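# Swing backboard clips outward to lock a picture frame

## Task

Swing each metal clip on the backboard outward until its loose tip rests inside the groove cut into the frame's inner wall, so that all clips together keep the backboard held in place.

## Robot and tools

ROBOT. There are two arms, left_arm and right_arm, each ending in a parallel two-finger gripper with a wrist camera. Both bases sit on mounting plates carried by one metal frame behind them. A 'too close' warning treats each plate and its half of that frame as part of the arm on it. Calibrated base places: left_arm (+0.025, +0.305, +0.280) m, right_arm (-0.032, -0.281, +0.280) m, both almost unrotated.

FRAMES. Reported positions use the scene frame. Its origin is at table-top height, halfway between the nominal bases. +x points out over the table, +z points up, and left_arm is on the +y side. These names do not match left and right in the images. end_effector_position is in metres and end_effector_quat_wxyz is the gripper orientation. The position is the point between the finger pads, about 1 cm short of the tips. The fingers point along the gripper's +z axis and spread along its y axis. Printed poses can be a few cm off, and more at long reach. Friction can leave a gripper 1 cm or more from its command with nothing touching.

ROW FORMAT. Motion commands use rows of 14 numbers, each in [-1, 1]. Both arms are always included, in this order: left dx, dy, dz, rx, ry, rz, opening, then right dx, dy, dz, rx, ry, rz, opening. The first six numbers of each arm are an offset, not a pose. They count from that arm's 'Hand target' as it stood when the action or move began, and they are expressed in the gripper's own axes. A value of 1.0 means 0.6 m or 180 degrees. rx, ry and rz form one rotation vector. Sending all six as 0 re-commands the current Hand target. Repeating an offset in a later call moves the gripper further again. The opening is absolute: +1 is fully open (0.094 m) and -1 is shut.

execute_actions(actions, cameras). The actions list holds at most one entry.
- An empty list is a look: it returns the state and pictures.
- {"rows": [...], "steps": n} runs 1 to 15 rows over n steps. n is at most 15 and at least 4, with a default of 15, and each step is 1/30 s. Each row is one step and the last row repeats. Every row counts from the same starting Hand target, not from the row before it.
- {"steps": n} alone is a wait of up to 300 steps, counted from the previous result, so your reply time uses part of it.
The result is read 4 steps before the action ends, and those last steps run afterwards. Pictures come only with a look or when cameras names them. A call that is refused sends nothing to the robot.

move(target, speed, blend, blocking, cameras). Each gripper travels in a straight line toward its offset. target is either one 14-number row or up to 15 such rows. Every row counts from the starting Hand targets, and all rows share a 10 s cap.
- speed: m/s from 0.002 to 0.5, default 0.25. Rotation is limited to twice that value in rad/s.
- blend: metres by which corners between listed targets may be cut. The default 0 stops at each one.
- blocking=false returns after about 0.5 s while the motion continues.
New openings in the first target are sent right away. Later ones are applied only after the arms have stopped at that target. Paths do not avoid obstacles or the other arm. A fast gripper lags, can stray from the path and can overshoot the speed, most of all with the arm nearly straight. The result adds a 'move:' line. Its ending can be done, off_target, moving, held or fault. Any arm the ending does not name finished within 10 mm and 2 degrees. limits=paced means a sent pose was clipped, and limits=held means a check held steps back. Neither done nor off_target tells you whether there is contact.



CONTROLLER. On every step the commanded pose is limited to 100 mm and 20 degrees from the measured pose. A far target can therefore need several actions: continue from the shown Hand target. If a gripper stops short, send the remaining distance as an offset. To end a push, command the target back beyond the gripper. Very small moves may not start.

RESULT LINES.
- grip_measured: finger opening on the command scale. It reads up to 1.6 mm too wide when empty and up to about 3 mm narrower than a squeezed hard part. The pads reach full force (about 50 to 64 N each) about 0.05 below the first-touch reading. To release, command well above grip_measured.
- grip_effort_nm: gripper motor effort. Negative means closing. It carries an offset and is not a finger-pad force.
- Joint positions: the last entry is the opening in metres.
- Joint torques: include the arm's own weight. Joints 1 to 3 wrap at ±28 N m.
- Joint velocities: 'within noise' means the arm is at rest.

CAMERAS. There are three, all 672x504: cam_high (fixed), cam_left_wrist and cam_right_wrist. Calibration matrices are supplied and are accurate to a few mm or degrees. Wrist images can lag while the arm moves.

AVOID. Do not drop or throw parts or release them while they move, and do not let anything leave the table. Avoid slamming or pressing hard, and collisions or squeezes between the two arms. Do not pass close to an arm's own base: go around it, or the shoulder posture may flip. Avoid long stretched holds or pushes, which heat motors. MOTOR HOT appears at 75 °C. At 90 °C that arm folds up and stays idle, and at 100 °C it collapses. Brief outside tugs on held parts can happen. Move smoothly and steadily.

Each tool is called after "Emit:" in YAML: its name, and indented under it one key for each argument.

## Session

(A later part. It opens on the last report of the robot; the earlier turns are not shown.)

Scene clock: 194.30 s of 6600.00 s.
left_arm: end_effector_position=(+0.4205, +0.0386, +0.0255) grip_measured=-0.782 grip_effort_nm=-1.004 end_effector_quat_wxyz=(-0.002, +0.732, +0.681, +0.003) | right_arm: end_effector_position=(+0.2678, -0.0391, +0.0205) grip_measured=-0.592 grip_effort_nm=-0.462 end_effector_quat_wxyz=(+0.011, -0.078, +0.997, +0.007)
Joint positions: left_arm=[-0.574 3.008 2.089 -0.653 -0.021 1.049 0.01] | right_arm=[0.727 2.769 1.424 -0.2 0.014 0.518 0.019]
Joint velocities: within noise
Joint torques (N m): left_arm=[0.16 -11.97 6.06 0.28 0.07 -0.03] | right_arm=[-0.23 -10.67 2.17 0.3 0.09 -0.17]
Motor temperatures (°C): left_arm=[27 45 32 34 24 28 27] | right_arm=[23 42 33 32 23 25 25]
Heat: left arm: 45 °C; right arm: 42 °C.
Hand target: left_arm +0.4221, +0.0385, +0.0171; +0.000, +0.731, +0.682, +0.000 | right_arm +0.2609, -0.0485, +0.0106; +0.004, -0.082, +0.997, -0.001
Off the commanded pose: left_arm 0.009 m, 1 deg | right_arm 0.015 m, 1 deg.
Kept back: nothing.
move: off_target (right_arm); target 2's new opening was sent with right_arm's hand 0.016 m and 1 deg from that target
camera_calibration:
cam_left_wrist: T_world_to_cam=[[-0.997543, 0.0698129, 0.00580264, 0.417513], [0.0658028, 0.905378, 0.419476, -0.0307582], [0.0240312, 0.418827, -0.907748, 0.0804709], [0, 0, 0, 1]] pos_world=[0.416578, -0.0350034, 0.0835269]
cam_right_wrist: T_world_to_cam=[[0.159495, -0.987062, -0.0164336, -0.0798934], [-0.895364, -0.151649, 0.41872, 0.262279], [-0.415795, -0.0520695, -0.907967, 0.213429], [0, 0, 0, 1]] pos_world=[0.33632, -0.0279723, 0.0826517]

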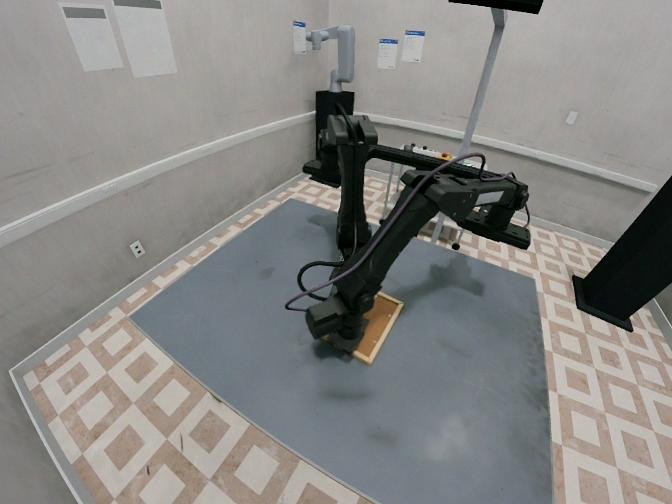

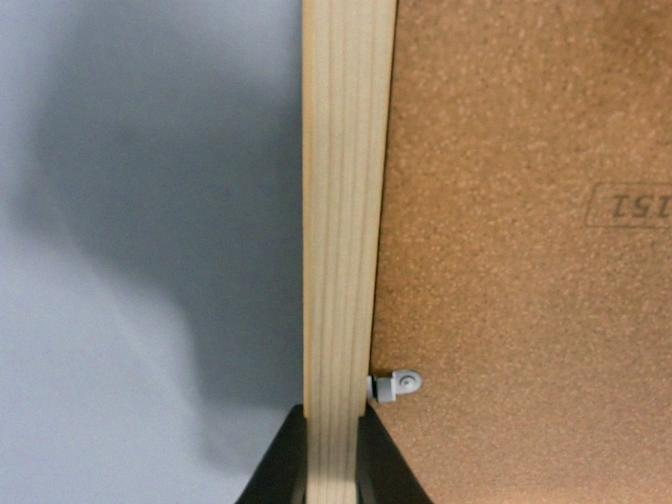

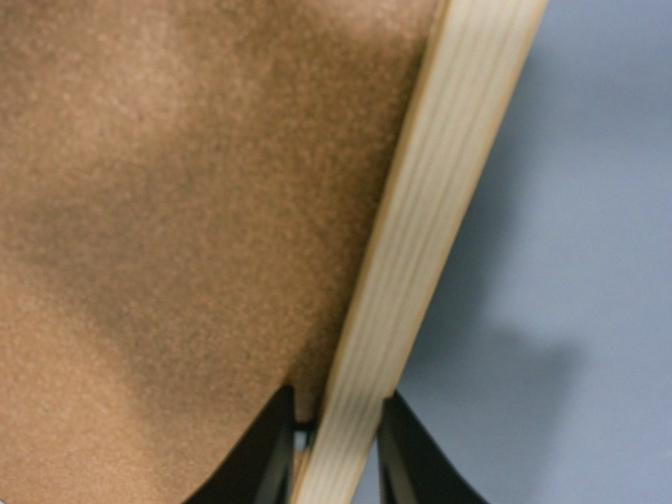

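Emit:
move:
  target:
    - [0,0,0,0,0,0,-0.8,0,0,0,0,0,0,-0.66]
    - [0,0,0,0,0,0,-0.8,0,0.003,0,0,0,0,-0.4]
    - [0,0,0,0,0,0,-0.8,0,0.003,-0.06,0,0,0.075,-0.4]
  speed: 0.08

Emit:
zoom_image:
  camera: "cam_right_wrist"
  region: [200, 250, 400, 450]

Scene clock: 198.27 s of 6600.00 s.
left_arm: end_effector_position=(+0.4207, +0.0390, +0.0255) grip_measured=-0.782 grip_effort_nm=-1.004 end_effector_quat_wxyz=(-0.002, +0.732, +0.681, +0.004) | right_arm: end_effector_position=(+0.2614, -0.0470, +0.0389) grip_measured=-0.402 grip_effort_nm=0.051 end_effector_quat_wxyz=(+0.005, +0.033, +0.999, +0.000)
Joint positions: left_arm=[-0.574 3.008 2.089 -0.653 -0.022 1.049 0.01] | right_arm=[0.724 2.698 1.362 -0.228 0.019 0.737 0.028]
Joint velocities: within noise
Joint torques (N m): left_arm=[0.12 -11.97 6.09 0.28 0.09 -0.02] | right_arm=[0.2 -14.13 2.32 -0.06 0.04 0.02]
Motor temperatures (°C): left_arm=[27 45 32 33 24 28 27] | right_arm=[23 42 33 32 23 25 25]
Heat: left arm: 45 °C; right arm: 42 °C.
Hand target: left_arm +0.4220, +0.0385, +0.0171; +0.000, +0.731, +0.682, +0.000 | right_arm +0.2604, -0.0466, +0.0466; +0.004, +0.036, +0.999, +0.000
Off the commanded pose: left_arm 0.009 m, 1 deg | right_arm 0.008 m, 0 deg.
Kept back: nothing.
move: done; target 2's new opening was sent with right_arm's hand 0.014 m and 1 deg from that target
camera_calibration:
cam_left_wrist: T_world_to_cam=[[-0.997573, 0.0694304, 0.00523336, 0.417747], [0.065193, 0.905004, 0.420379, -0.0308145], [0.0244509, 0.4197, -0.907334, 0.0801094], [0, 0, 0, 1]] pos_world=[0.416783, -0.034739, 0.0834535]
cam_right_wrist: T_world_to_cam=[[-0.0613498, -0.998106, -0.00455376, -0.0296968], [-0.900713, 0.0533965, 0.43112, 0.258155], [-0.43006, 0.0305508, -0.902283, 0.234412], [0, 0, 0, 1]] pos_world=[0.331513, -0.0505866, 0.100075]

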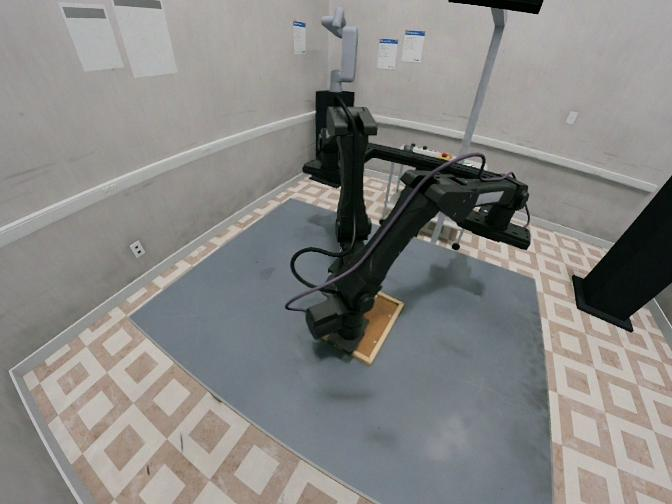

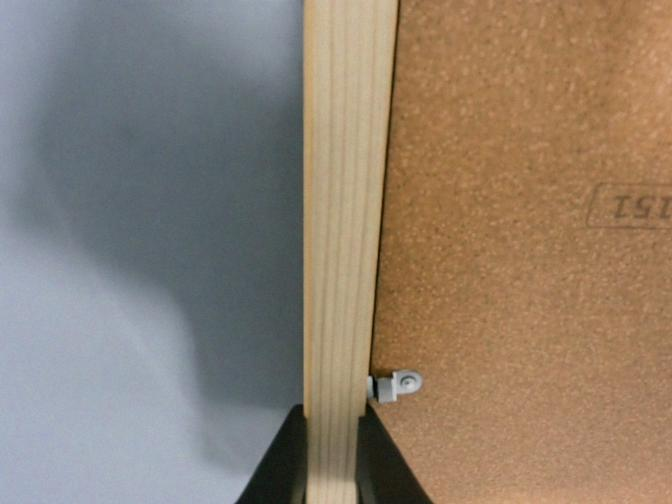

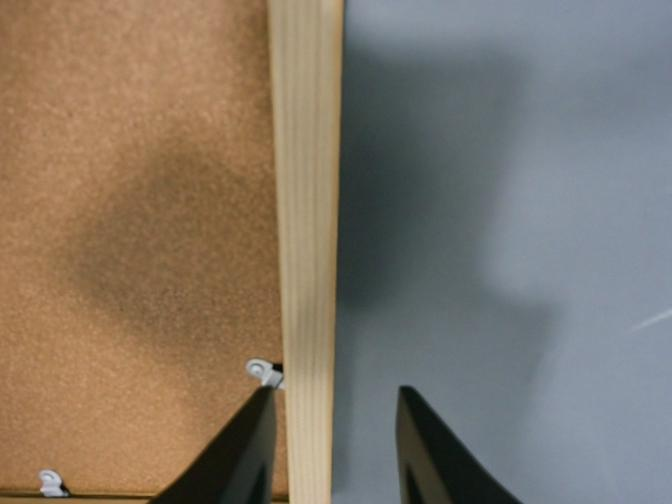

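Scaled by 2.520 from the camera's 672x504 image, which has a finer 960x720 frame.

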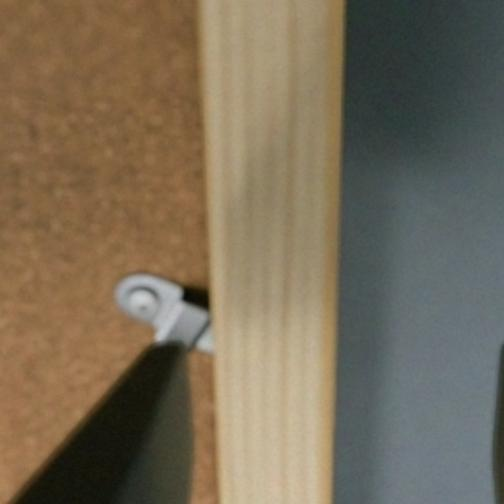

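Emit:
move:
  target:
    - [0,0,0,0,0,0,-0.8,0.0287,0.009,-0.02,0,0,0,-0.25]
    - [0,0,0,0,0,0,-0.8,0.0287,0.009,0.04,0,0,0,-0.25]
  speed: 0.08

Emit:
zoom_image:
  camera: "cam_right_wrist"
  region: [200, 250, 450, 500]

Scene clock: 200.10 s of 6600.00 s.
left_arm: end_effector_position=(+0.4206, +0.0390, +0.0254) grip_measured=-0.782 grip_effort_nm=-1.009 end_effector_quat_wxyz=(-0.003, +0.732, +0.681, +0.004) | right_arm: end_effector_position=(+0.2454, -0.0385, +0.0312) grip_measured=-0.252 grip_effort_nm=0.051 end_effector_quat_wxyz=(+0.007, +0.033, +0.999, +0.003)
Joint positions: left_arm=[-0.574 3.008 2.089 -0.653 -0.022 1.049 0.01] | right_arm=[0.769 2.711 1.332 -0.179 0.019 0.781 0.035]
Joint velocities: within noise
Joint torques (N m): left_arm=[0.12 -11.96 6.06 0.27 0.09 -0.03] | right_arm=[0.09 -9.62 4.26 0.23 0 0.08]
Motor temperatures (°C): left_arm=[27 45 32 33 24 28 27] | right_arm=[23 42 33 32 23 25 25]
Heat: left arm: 45 °C; right arm: 42 °C.
Hand target: left_arm +0.4220, +0.0385, +0.0171; +0.000, +0.731, +0.682, +0.000 | right_arm +0.2439, -0.0400, +0.0225; +0.004, +0.036, +0.999, +0.000
Off the commanded pose: left_arm 0.008 m, 1 deg | right_arm 0.009 m, 1 deg.
Kept back: nothing.
move: done
camera_calibration:
cam_left_wrist: T_world_to_cam=[[-0.997571, 0.0694344, 0.00556348, 0.417603], [0.0653306, 0.904913, 0.420551, -0.0309115], [0.0241663, 0.419893, -0.907252, 0.080119], [0, 0, 0, 1]] pos_world=[0.416672, -0.0346652, 0.0833646]
cam_right_wrist: T_world_to_cam=[[-0.0613937, -0.998067, -0.00966538, -0.0219882], [-0.902647, 0.0513862, 0.427302, 0.247141], [-0.42598, 0.0349581, -0.904057, 0.219634], [0, 0, 0, 1]] pos_world=[0.315291, -0.0423233, 0.0927458]

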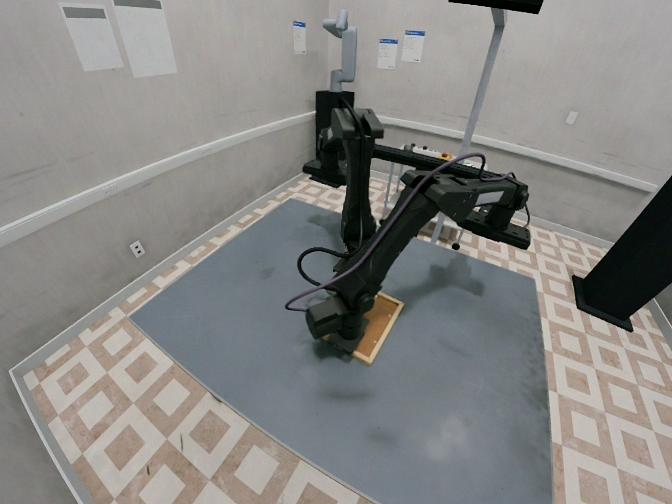

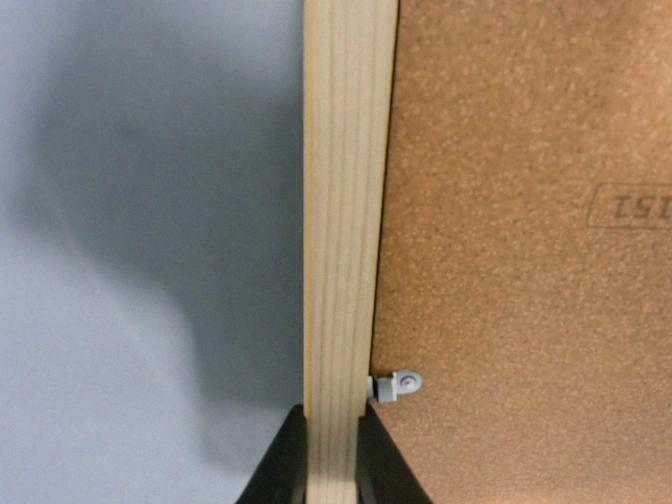

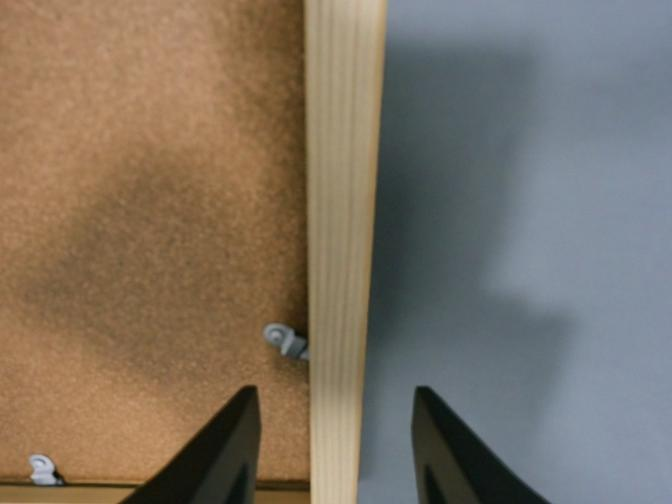

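Scaled by 2.016 from the camera's 672x504 image, which has a finer 960x720 frame.

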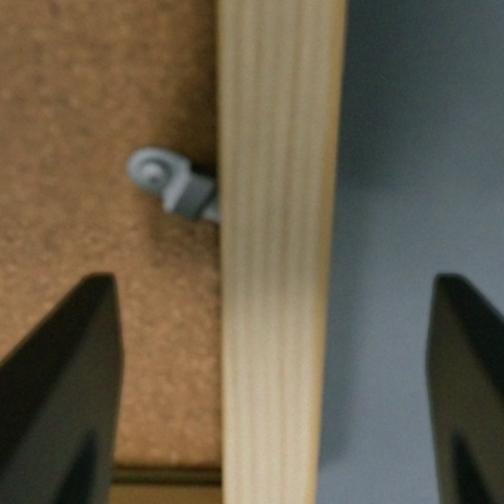

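Emit:
move:
  target: [0,0,0,0,0,0,-0.8, 0,0,0.02,0,0,0,-0.25]
  speed: 0.05

Emit:
zoom_image:
  camera: "cam_right_wrist"
  region: [200, 280, 420, 500]

Scene clock: 201.53 s of 6600.00 s.
left_arm: end_effector_position=(+0.4207, +0.0390, +0.0255) grip_measured=-0.782 grip_effort_nm=-1.004 end_effector_quat_wxyz=(-0.002, +0.732, +0.681, +0.004) | right_arm: end_effector_position=(+0.2461, -0.0377, +0.0208) grip_measured=-0.252 grip_effort_nm=0.056 end_effector_quat_wxyz=(+0.007, +0.033, +0.999, +0.003)
Joint positions: left_arm=[-0.574 3.008 2.089 -0.653 -0.022 1.049 0.01] | right_arm=[0.769 2.748 1.354 -0.163 0.019 0.781 0.035]
Joint velocities: within noise
Joint torques (N m): left_arm=[0.12 -11.97 6.06 0.27 0.08 -0.03] | right_arm=[-0.13 -9.32 4.03 0.22 0.01 0.02]
Motor temperatures (°C): left_arm=[27 45 32 33 24 28 27] | right_arm=[23 42 33 32 23 25 25]
Heat: left arm: 45 °C; right arm: 42 °C.
Hand target: left_arm +0.4220, +0.0385, +0.0171; +0.000, +0.731, +0.682, +0.000 | right_arm +0.2441, -0.0400, +0.0105; +0.005, +0.036, +0.999, +0.000
Off the commanded pose: left_arm 0.009 m, 1 deg | right_arm 0.011 m, 1 deg.
Kept back: nothing.
move: off_target (right_arm)
camera_calibration:
cam_left_wrist: T_world_to_cam=[[-0.997573, 0.0694304, 0.00523336, 0.417747], [0.065193, 0.905004, 0.420379, -0.0308145], [0.0244509, 0.4197, -0.907334, 0.0801094], [0, 0, 0, 1]] pos_world=[0.416783, -0.034739, 0.0834535]
cam_right_wrist: T_world_to_cam=[[-0.061405, -0.998052, -0.0110027, -0.0212097], [-0.90326, 0.050876, 0.426067, 0.252361], [-0.424677, 0.0361009, -0.904625, 0.210196], [0, 0, 0, 1]] pos_world=[0.315911, -0.0415958, 0.0823924]

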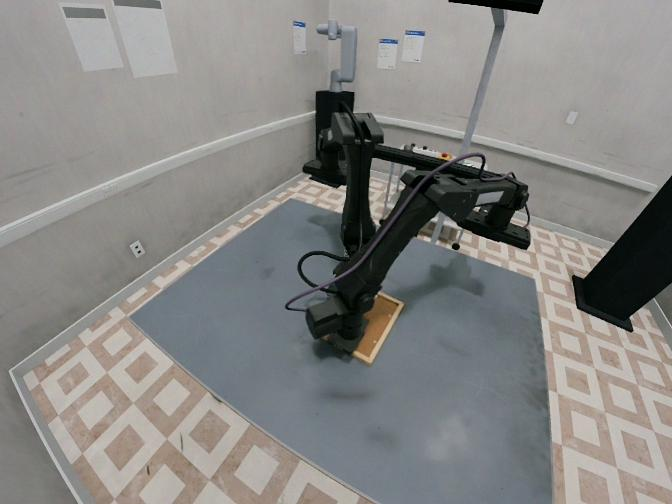

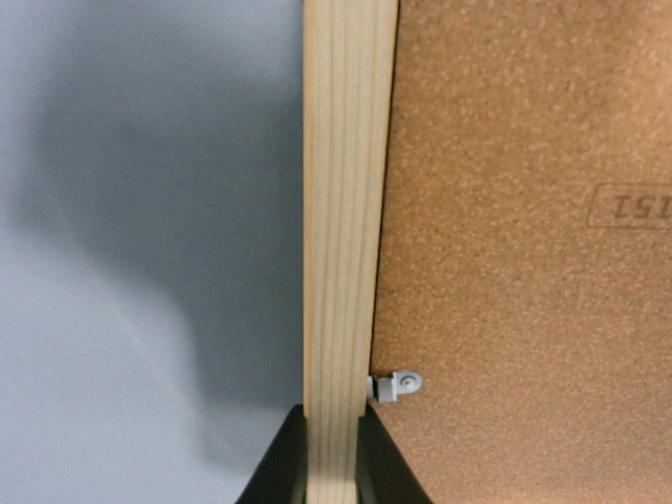

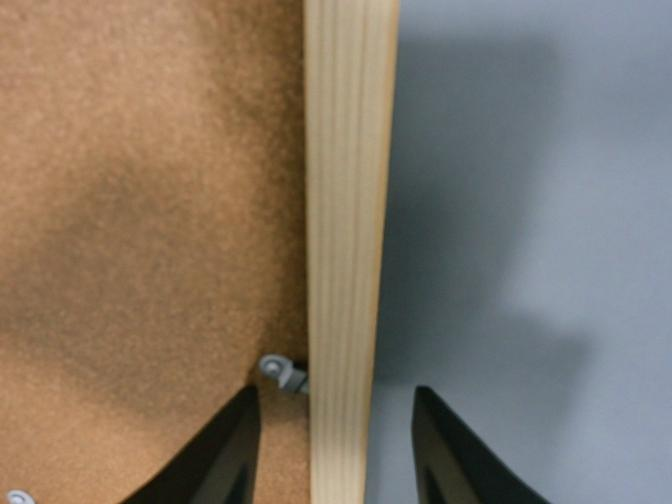

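Scaled by 2.291 from the camera's 672x504 image, which has a finer 960x720 frame.

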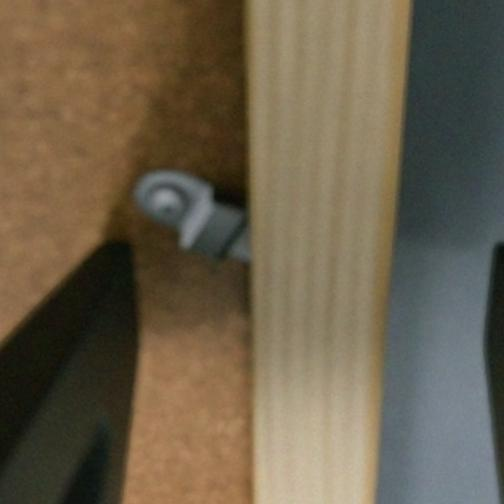

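Emit:
move:
  target:
    - [0,0,0,0,0,0,-0.8, 0,0,0,0,0,0,-0.42]
    - [0,0,0,0,0,0,-0.8, 0,-0.0067,0,0,0,0,-0.54]
    - [0,0,0,0,0,0,-0.8, 0,-0.015,0,0,0,0,-0.6]
  speed: 0.03

Emit:
zoom_image:
  camera: "cam_right_wrist"
  region: [200, 280, 420, 500]

Scene clock: 204.87 s of 6600.00 s.
left_arm: end_effector_position=(+0.4208, +0.0390, +0.0255) grip_measured=-0.782 grip_effort_nm=-1.009 end_effector_quat_wxyz=(-0.002, +0.732, +0.681, +0.004) | right_arm: end_effector_position=(+0.2495, -0.0369, +0.0204) grip_measured=-0.596 grip_effort_nm=-0.222 end_effector_quat_wxyz=(+0.011, +0.032, +0.999, +0.011)
Joint positions: left_arm=[-0.574 3.008 2.089 -0.653 -0.023 1.049 0.01] | right_arm=[0.762 2.748 1.35 -0.142 0.013 0.773 0.019]
Joint velocities: within noise
Joint torques (N m): left_arm=[0.13 -11.99 6.06 0.28 0.09 -0.03] | right_arm=[-0.83 -10.04 1.91 0.26 0.09 -0.05]
Motor temperatures (°C): left_arm=[27 45 32 33 24 28 27] | right_arm=[23 42 33 31 23 25 25]
Heat: left arm: 45 °C; right arm: 42 °C.
Hand target: left_arm +0.4221, +0.0385, +0.0171; +0.000, +0.731, +0.682, +0.000 | right_arm +0.2434, -0.0490, +0.0105; +0.005, +0.036, +0.999, +0.000
Off the commanded pose: left_arm 0.009 m, 1 deg | right_arm 0.017 m, 2 deg.
Kept back: nothing.
move: off_target (right_arm); target 2's new opening was sent with right_arm's hand 0.014 m and 1 deg from that target; target 3's new opening was sent with right_arm's hand 0.017 m and 1 deg from that target
camera_calibration:
cam_left_wrist: T_world_to_cam=[[-0.997574, 0.0694299, 0.00504225, 0.417787], [0.0651042, 0.904871, 0.420679, -0.0308333], [0.0246451, 0.419987, -0.907196, 0.079989], [0, 0, 0, 1]] pos_world=[0.416809, -0.034701, 0.08343]
cam_right_wrist: T_world_to_cam=[[-0.0601865, -0.997833, -0.0265999, -0.0201719], [-0.90689, 0.0435285, 0.419113, 0.256316], [-0.417047, 0.0493481, -0.907544, 0.209911], [0, 0, 0, 1]] pos_world=[0.318779, -0.0416439, 0.0825414]

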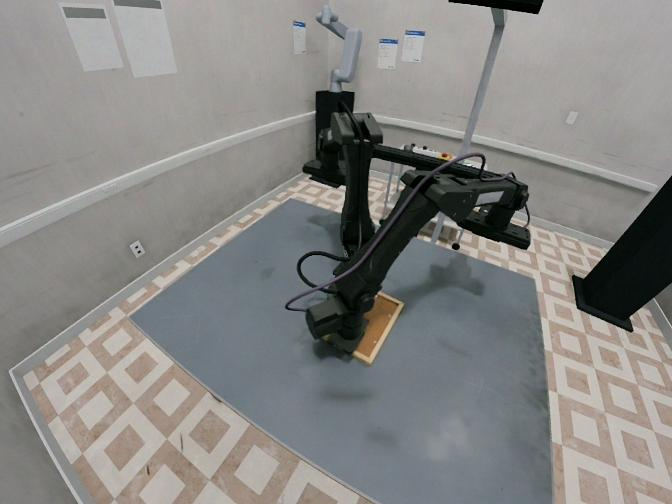

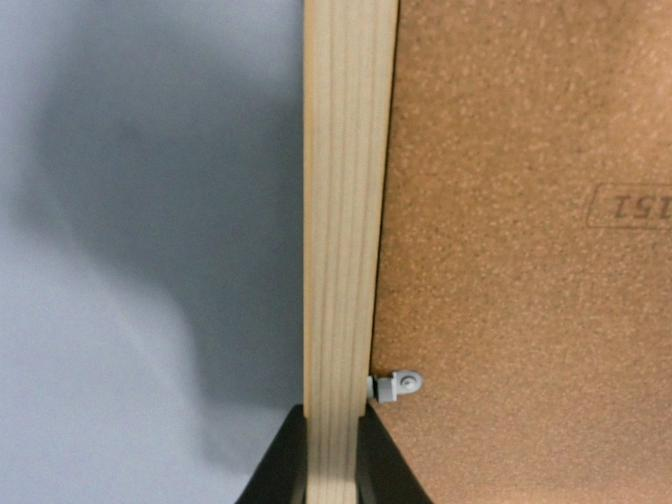

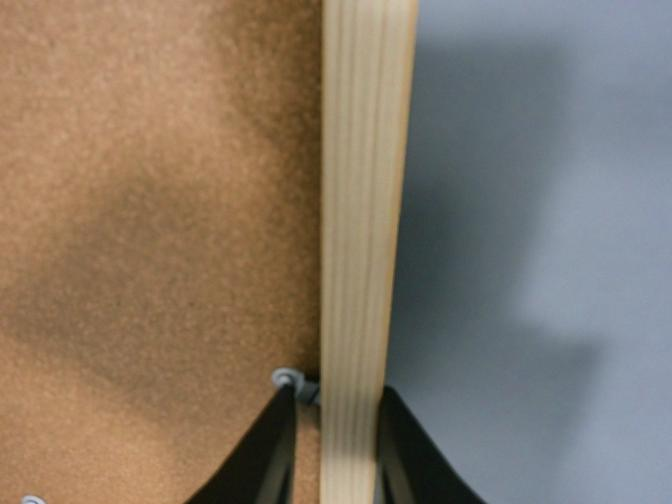

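Scaled by 2.291 from the camera's 672x504 image, which has a finer 960x720 frame.

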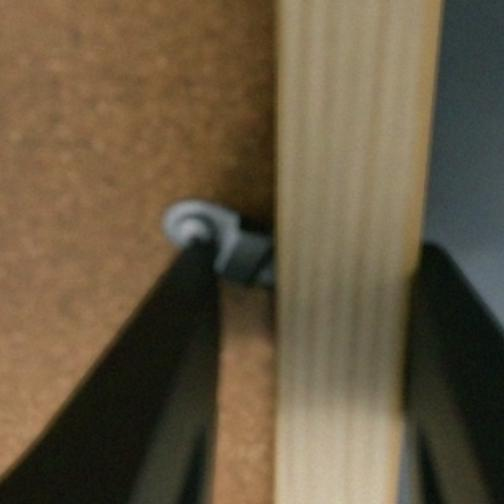

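Emit:
move:
  target:
    - [0,0,0,0,0,0,-0.8, 0,0.015,0,0,0,0,-0.25]
    - [0,0,0,0,0,0,-0.8, 0,0.015,-0.02,0,0,0,-0.25]
  speed: 0.05

Emit:
zoom_image:
  camera: "cam_right_wrist"
  region: [200, 280, 420, 500]

Scene clock: 207.40 s of 6600.00 s.
left_arm: end_effector_position=(+0.4206, +0.0391, +0.0254) grip_measured=-0.782 grip_effort_nm=-1.009 end_effector_quat_wxyz=(-0.003, +0.732, +0.681, +0.004) | right_arm: end_effector_position=(+0.2487, -0.0381, +0.0208) grip_measured=-0.252 grip_effort_nm=0.051 end_effector_quat_wxyz=(+0.008, +0.037, +0.999, +0.008)
Joint positions: left_arm=[-0.574 3.008 2.089 -0.653 -0.023 1.049 0.01] | right_arm=[0.761 2.748 1.355 -0.157 0.013 0.781 0.035]
Joint velocities: within noise
Joint torques (N m): left_arm=[0.1 -11.96 6.08 0.28 0.1 -0.03] | right_arm=[0.69 -12.66 2.33 -0.01 0.11 0.04]
Motor temperatures (°C): left_arm=[27 45 32 33 24 28 27] | right_arm=[23 41 33 31 23 25 25]
Heat: left arm: 45 °C; right arm: 41 °C.
Hand target: left_arm +0.4219, +0.0386, +0.0171; +0.000, +0.731, +0.682, +0.000 | right_arm +0.2437, -0.0400, +0.0225; +0.004, +0.036, +0.999, +0.000
Off the commanded pose: left_arm 0.008 m, 1 deg | right_arm 0.005 m, 1 deg.
Kept back: nothing.
move: done
camera_calibration:
cam_left_wrist: T_world_to_cam=[[-0.997572, 0.069434, 0.00537238, 0.417643], [0.0652419, 0.90478, 0.420851, -0.0309303], [0.0243606, 0.42018, -0.907114, 0.0799985], [0, 0, 0, 1]] pos_world=[0.416698, -0.0346272, 0.0833411]
cam_right_wrist: T_world_to_cam=[[-0.0693602, -0.9974, -0.0195486, -0.0193039], [-0.903076, 0.054451, 0.426016, 0.25479], [-0.423844, 0.0472024, -0.904505, 0.21158], [0, 0, 0, 1]] pos_world=[0.318433, -0.0431144, 0.0824529]

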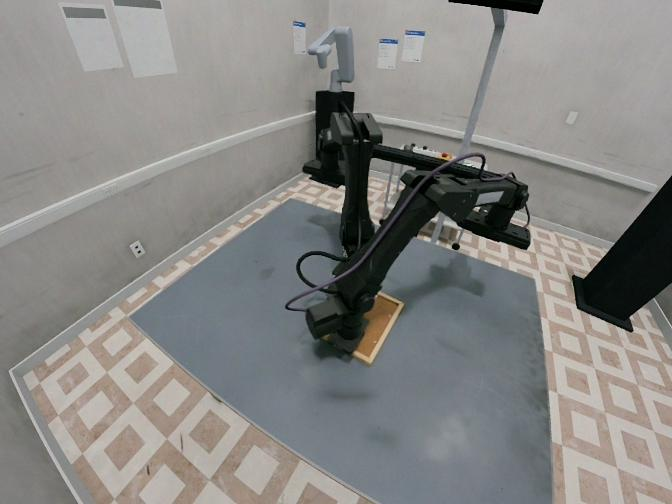

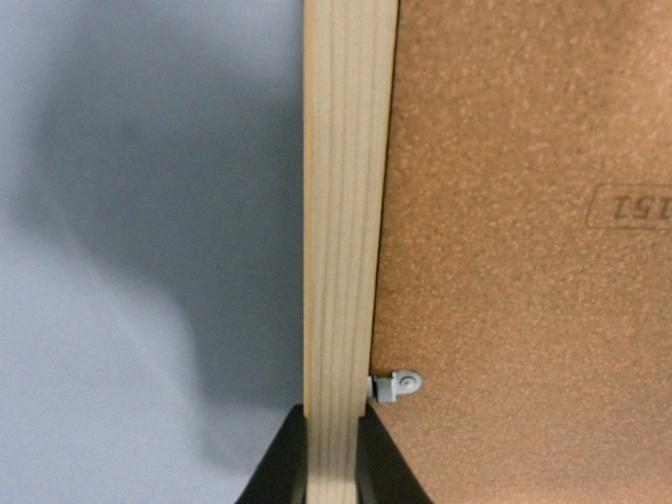

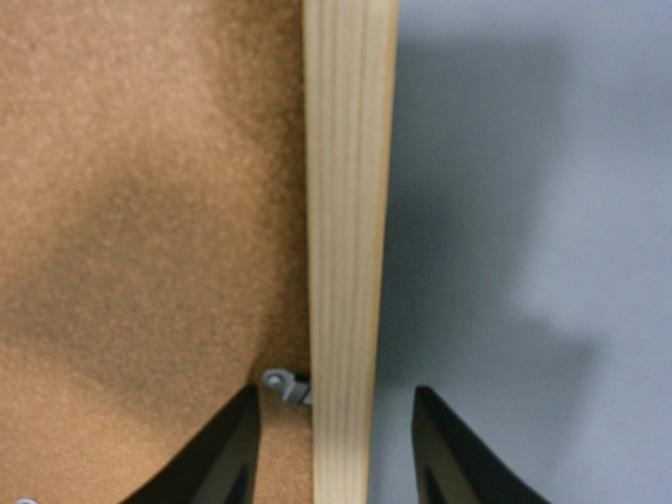

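Scaled by 2.291 from the camera's 672x504 image, which has a finer 960x720 frame.

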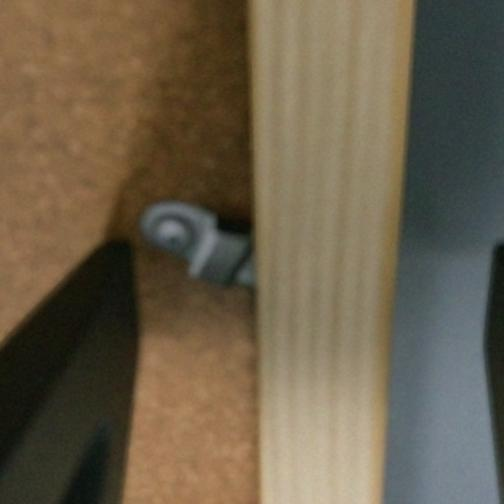

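Emit:
move:
  target:
    - [0,0,0,0,0,0,-0.8, 0.004,0,-0.025,0,0,0,-0.25]
    - [0,0,0,0,0,0,-0.8, 0.004,0,0.02,0,0,0,-0.25]
  speed: 0.08

Emit:
zoom_image:
  camera: "cam_right_wrist"
  region: [200, 280, 420, 500]

Scene clock: 210.33 s of 6600.00 s.
left_arm: end_effector_position=(+0.4206, +0.0391, +0.0254) grip_measured=-0.782 grip_effort_nm=-1.009 end_effector_quat_wxyz=(-0.003, +0.732, +0.681, +0.004) | right_arm: end_effector_position=(+0.2449, -0.0378, +0.0206) grip_measured=-0.252 grip_effort_nm=0.056 end_effector_quat_wxyz=(+0.006, +0.036, +0.999, +0.006)
Joint positions: left_arm=[-0.574 3.008 2.089 -0.653 -0.023 1.049 0.01] | right_arm=[0.768 2.746 1.347 -0.155 0.013 0.786 0.035]
Joint velocities: within noise
Joint torques (N m): left_arm=[0.09 -11.97 6.06 0.27 0.09 -0.03] | right_arm=[0.57 -9.37 4.08 0.2 0.09 0.05]
Motor temperatures (°C): left_arm=[27 45 32 33 24 28 27] | right_arm=[23 41 33 31 23 25 25]
Heat: left arm: 45 °C; right arm: 41 °C.
Hand target: left_arm +0.4219, +0.0386, +0.0171; +0.000, +0.731, +0.682, +0.000 | right_arm +0.2416, -0.0398, +0.0105; +0.004, +0.036, +0.999, +0.000
Off the commanded pose: left_arm 0.009 m, 1 deg | right_arm 0.011 m, 1 deg.
Kept back: nothing.
move: off_target (right_arm)
camera_calibration:
cam_left_wrist: T_world_to_cam=[[-0.997572, 0.069434, 0.00537238, 0.417643], [0.0652419, 0.90478, 0.420851, -0.0309303], [0.0243606, 0.42018, -0.907114, 0.0799985], [0, 0, 0, 1]] pos_world=[0.416698, -0.0346272, 0.0833411]
cam_right_wrist: T_world_to_cam=[[-0.0670767, -0.997607, -0.0167338, -0.0199146], [-0.901848, 0.0534465, 0.428735, 0.251075], [-0.426815, 0.0438495, -0.903275, 0.210291], [0, 0, 0, 1]] pos_world=[0.314851, -0.0425073, 0.081973]

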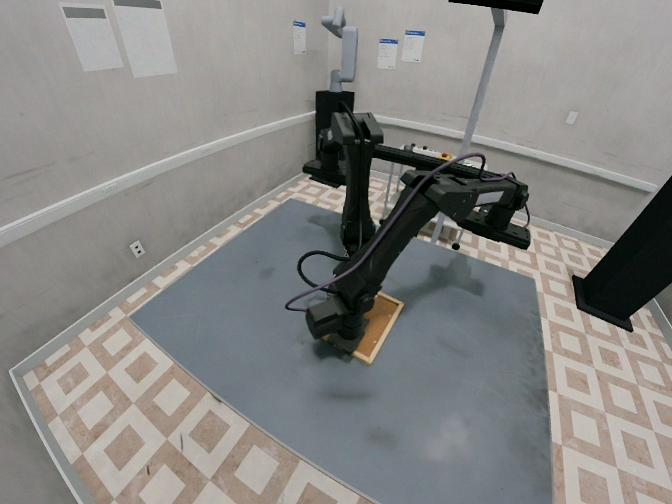

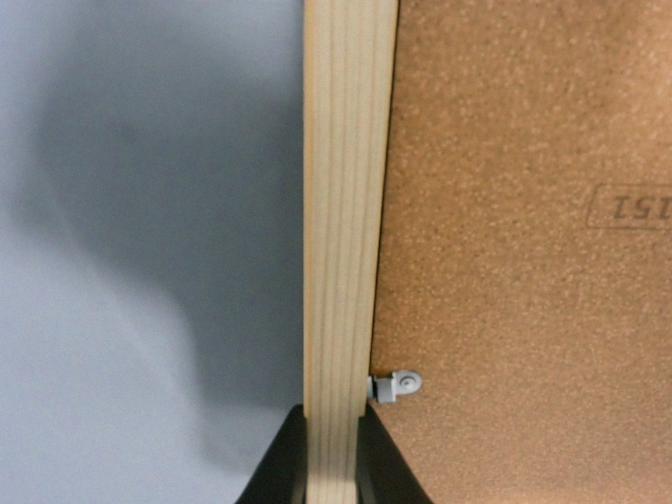

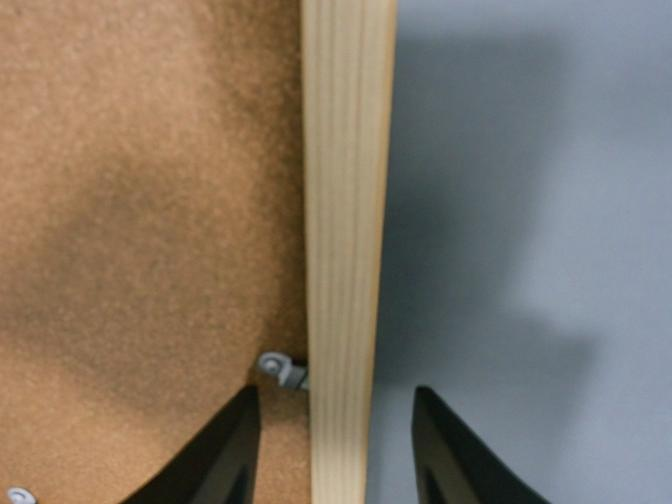

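Scaled by 2.291 from the camera's 672x504 image, which has a finer 960x720 frame.

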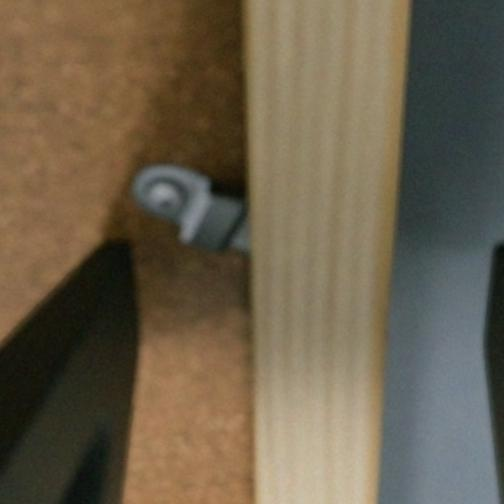

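Emit:
move:
  target: [0,0,0,0,0,0,-0.8, 0,0,0,0,0,0,-0.44]
  speed: 0.03

Emit:
zoom_image:
  camera: "cam_right_wrist"
  region: [200, 280, 420, 500]

Scene clock: 211.27 s of 6600.00 s.
left_arm: end_effector_position=(+0.4208, +0.0390, +0.0255) grip_measured=-0.782 grip_effort_nm=-1.013 end_effector_quat_wxyz=(-0.002, +0.732, +0.681, +0.004) | right_arm: end_effector_position=(+0.2450, -0.0378, +0.0206) grip_measured=-0.438 grip_effort_nm=-0.125 end_effector_quat_wxyz=(+0.006, +0.036, +0.999, +0.006)
Joint positions: left_arm=[-0.574 3.008 2.089 -0.653 -0.023 1.049 0.01] | right_arm=[0.768 2.746 1.347 -0.155 0.013 0.786 0.026]
Joint velocities: within noise
Joint torques (N m): left_arm=[0.09 -11.97 6.06 0.28 0.09 -0.03] | right_arm=[0.51 -9.39 4.22 0.21 0.07 0.04]
Motor temperatures (°C): left_arm=[27 45 32 33 24 28 27] | right_arm=[23 41 33 31 23 25 25]
Heat: left arm: 45 °C; right arm: 41 °C.
Hand target: left_arm +0.4219, +0.0386, +0.0171; +0.000, +0.731, +0.682, +0.000 | right_arm +0.2416, -0.0398, +0.0105; +0.004, +0.036, +0.999, +0.000
Off the commanded pose: left_arm 0.009 m, 1 deg | right_arm 0.011 m, 1 deg.
Kept back: nothing.
move: off_target (right_arm)
camera_calibration:
cam_left_wrist: T_world_to_cam=[[-0.997574, 0.0694299, 0.00504225, 0.417787], [0.0651042, 0.904871, 0.420679, -0.0308333], [0.0246451, 0.419987, -0.907196, 0.079989], [0, 0, 0, 1]] pos_world=[0.416809, -0.034701, 0.08343]
cam_right_wrist: T_world_to_cam=[[-0.0670771, -0.997603, -0.0170025, -0.019842], [-0.901971, 0.0533441, 0.428488, 0.251167], [-0.426554, 0.0440775, -0.903387, 0.210268], [0, 0, 0, 1]] pos_world=[0.314905, -0.0424609, 0.0819936]

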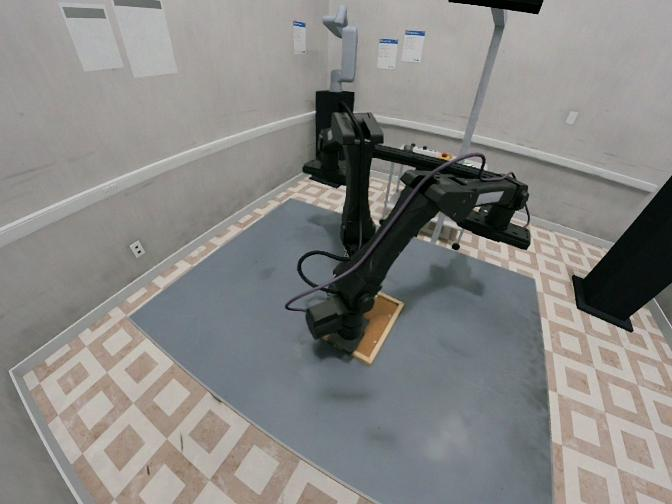

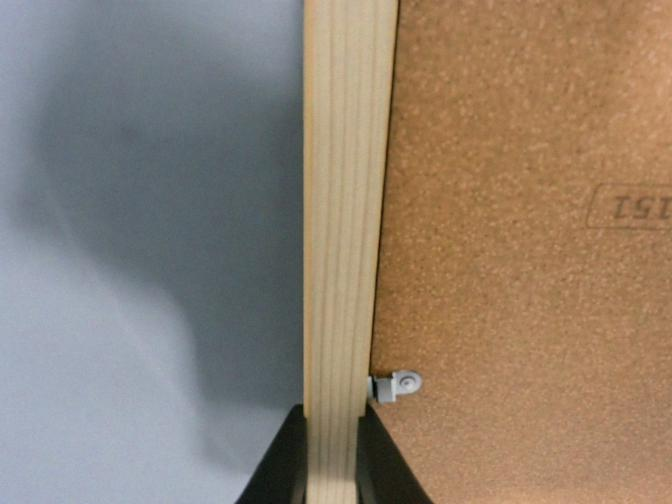

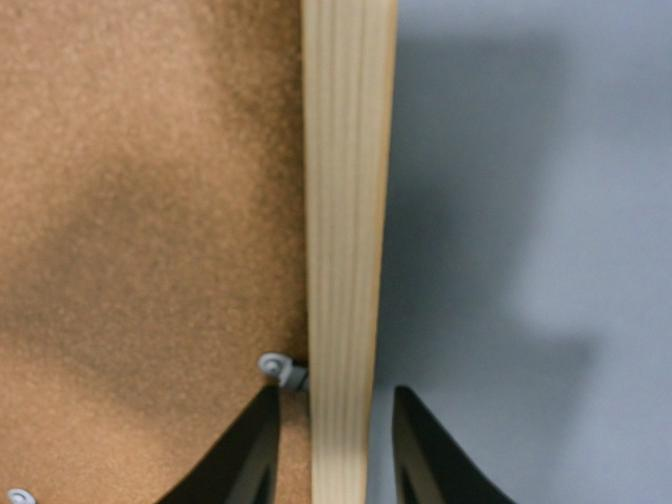

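Scaled by 2.291 from the camera's 672x504 image, which has a finer 960x720 frame.

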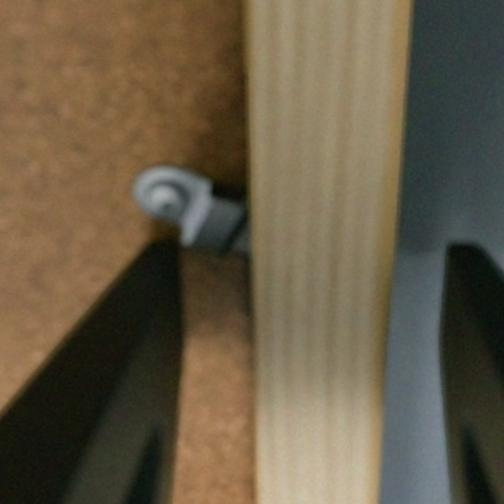

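Emit:
move:
  target: [0,0,0,0,0,0,-0.8, 0,-0.004,0,0,0,0,-0.54]
  speed: 0.03

Emit:
zoom_image:
  camera: "cam_right_wrist"
  region: [200, 280, 420, 500]

Scene clock: 212.20 s of 6600.00 s.
left_arm: end_effector_position=(+0.4206, +0.0391, +0.0254) grip_measured=-0.782 grip_effort_nm=-1.009 end_effector_quat_wxyz=(-0.003, +0.732, +0.681, +0.004) | right_arm: end_effector_position=(+0.2459, -0.0369, +0.0206) grip_measured=-0.538 grip_effort_nm=-0.125 end_effector_quat_wxyz=(+0.008, +0.036, +0.999, +0.008)
Joint positions: left_arm=[-0.574 3.008 2.089 -0.653 -0.023 1.049 0.01] | right_arm=[0.768 2.746 1.347 -0.15 0.013 0.786 0.022]
Joint velocities: within noise
Joint torques (N m): left_arm=[0.12 -11.99 6.06 0.28 0.09 -0.03] | right_arm=[0.27 -9.61 3.47 0.21 0.11 0]
Motor temperatures (°C): left_arm=[27 45 32 33 24 28 27] | right_arm=[23 41 33 31 23 25 25]
Heat: left arm: 45 °C; right arm: 41 °C.
Hand target: left_arm +0.4219, +0.0386, +0.0171; +0.000, +0.731, +0.682, +0.000 | right_arm +0.2414, -0.0422, +0.0105; +0.004, +0.036, +0.999, +0.000
Off the commanded pose: left_arm 0.009 m, 1 deg | right_arm 0.012 m, 1 deg.
Kept back: nothing.
move: off_target (right_arm)
camera_calibration:
cam_left_wrist: T_world_to_cam=[[-0.997572, 0.069434, 0.00537238, 0.417643], [0.0652419, 0.90478, 0.420851, -0.0309303], [0.0243606, 0.42018, -0.907114, 0.0799985], [0, 0, 0, 1]] pos_world=[0.416698, -0.0346272, 0.0833411]
cam_right_wrist: T_world_to_cam=[[-0.0670749, -0.997537, -0.020495, -0.0188998], [-0.903567, 0.0520186, 0.425278, 0.252364], [-0.423165, 0.0470441, -0.904831, 0.209957], [0, 0, 0, 1]] pos_world=[0.315606, -0.0418581, 0.0822633]

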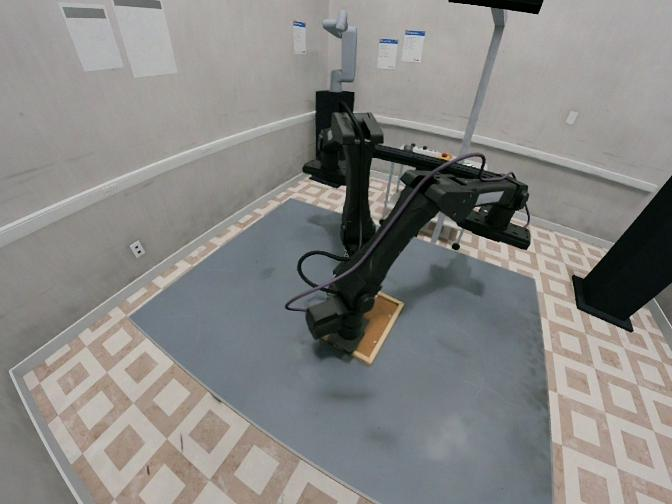

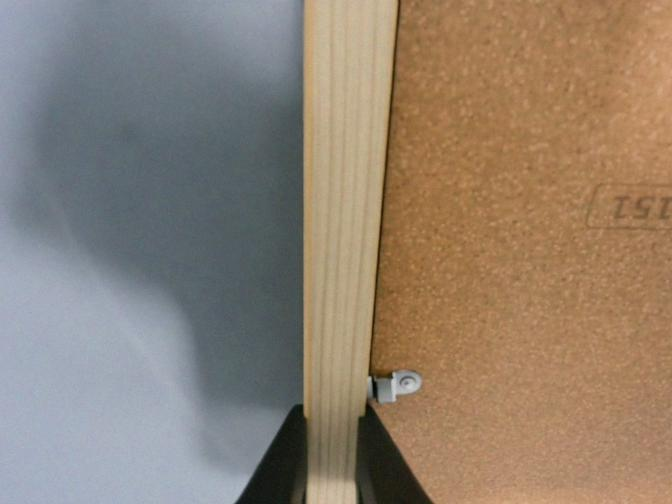

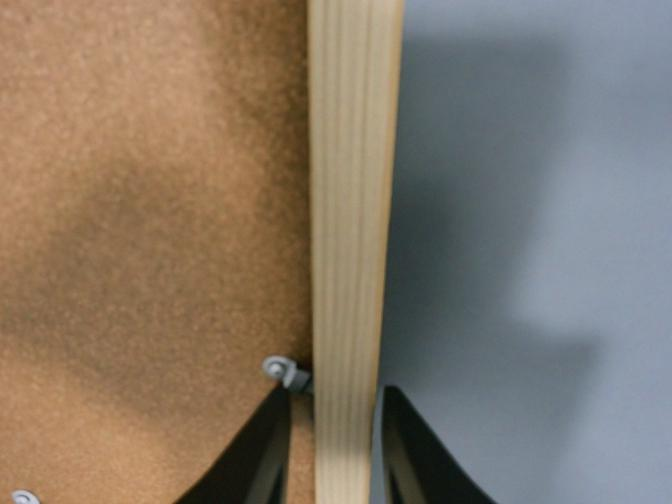

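Scaled by 2.291 from the camera's 672x504 image, which has a finer 960x720 frame.

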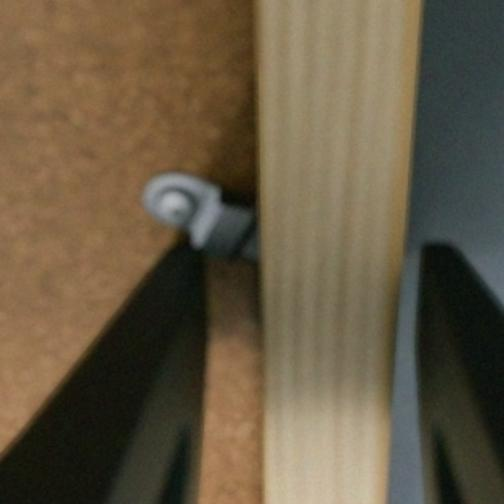

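Emit:
move:
  target: [0,0,0,0,0,0,-0.8, 0.004,-0.006,0,0,0,0,-0.62]
  speed: 0.03

Emit:
zoom_image:
  camera: "cam_right_wrist"
  region: [200, 280, 420, 500]

Scene clock: 213.47 s of 6600.00 s.
left_arm: end_effector_position=(+0.4206, +0.0391, +0.0254) grip_measured=-0.782 grip_effort_nm=-1.009 end_effector_quat_wxyz=(-0.003, +0.732, +0.681, +0.004) | right_arm: end_effector_position=(+0.2460, -0.0369, +0.0203) grip_measured=-0.617 grip_effort_nm=-0.193 end_effector_quat_wxyz=(+0.009, +0.036, +0.999, +0.009)
Joint positions: left_arm=[-0.574 3.008 2.089 -0.653 -0.023 1.049 0.01] | right_arm=[0.768 2.746 1.344 -0.143 0.013 0.786 0.018]
Joint velocities: within noise
Joint torques (N m): left_arm=[0.12 -11.99 6.08 0.27 0.09 -0.03] | right_arm=[-0.06 -10.06 1.84 0.31 0.1 -0.04]
Motor temperatures (°C): left_arm=[27 46 32 33 24 28 27] | right_arm=[23 41 33 31 23 25 25]
Heat: left arm: 46 °C; right arm: 41 °C.
Hand target: left_arm +0.4220, +0.0385, +0.0171; +0.000, +0.731, +0.682, +0.000 | right_arm +0.2387, -0.0458, +0.0104; +0.004, +0.036, +0.999, -0.001
Off the commanded pose: left_arm 0.009 m, 1 deg | right_arm 0.015 m, 1 deg.
Kept back: nothing.
move: off_target (right_arm)
camera_calibration:
cam_left_wrist: T_world_to_cam=[[-0.997572, 0.069434, 0.00537238, 0.417643], [0.0652419, 0.90478, 0.420851, -0.0309303], [0.0243606, 0.42018, -0.907114, 0.0799985], [0, 0, 0, 1]] pos_world=[0.416698, -0.0346272, 0.0833411]
cam_right_wrist: T_world_to_cam=[[-0.0670657, -0.997485, -0.0229128, -0.0188129], [-0.904664, 0.0511072, 0.423049, 0.252819], [-0.420814, 0.0491005, -0.905817, 0.209196], [0, 0, 0, 1]] pos_world=[0.315487, -0.041958, 0.0821069]

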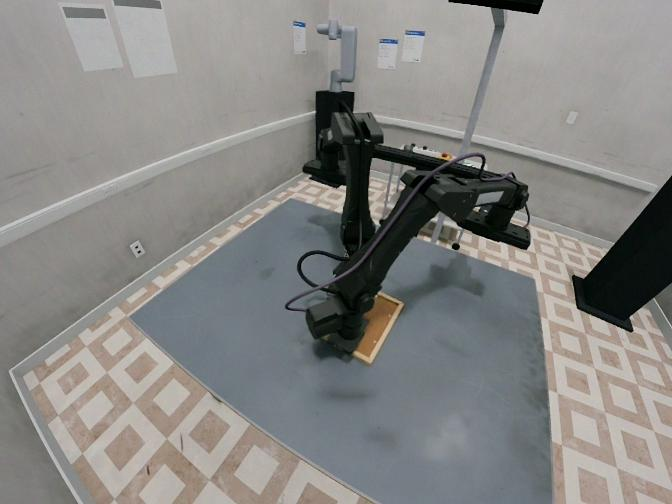

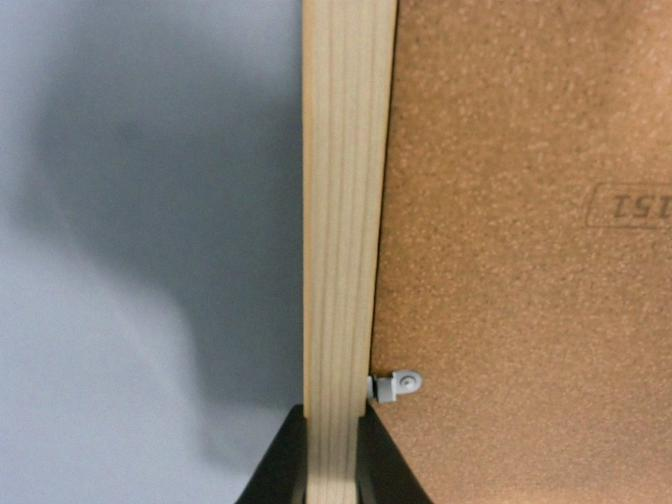

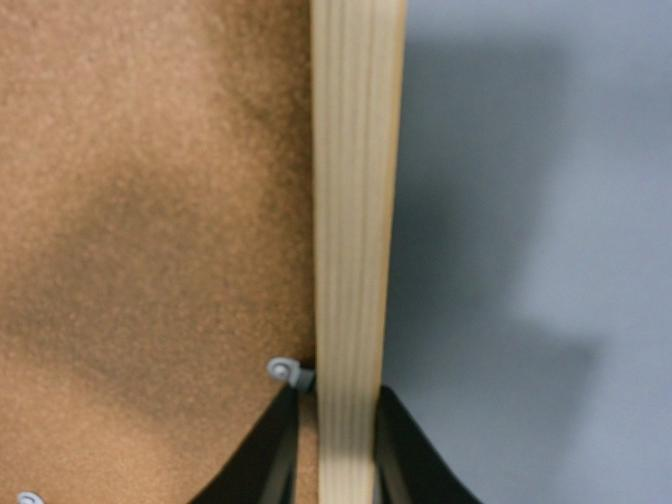

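Scaled by 2.291 from the camera's 672x504 image, which has a finer 960x720 frame.

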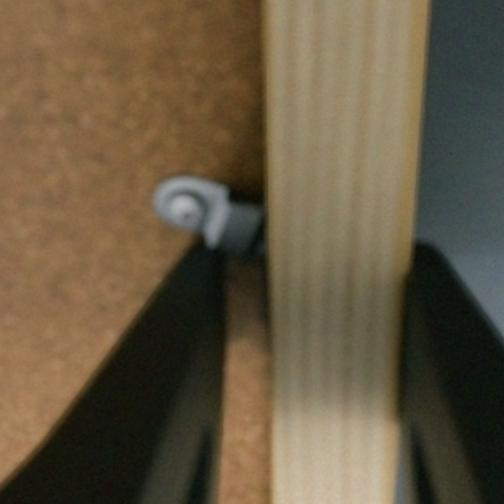

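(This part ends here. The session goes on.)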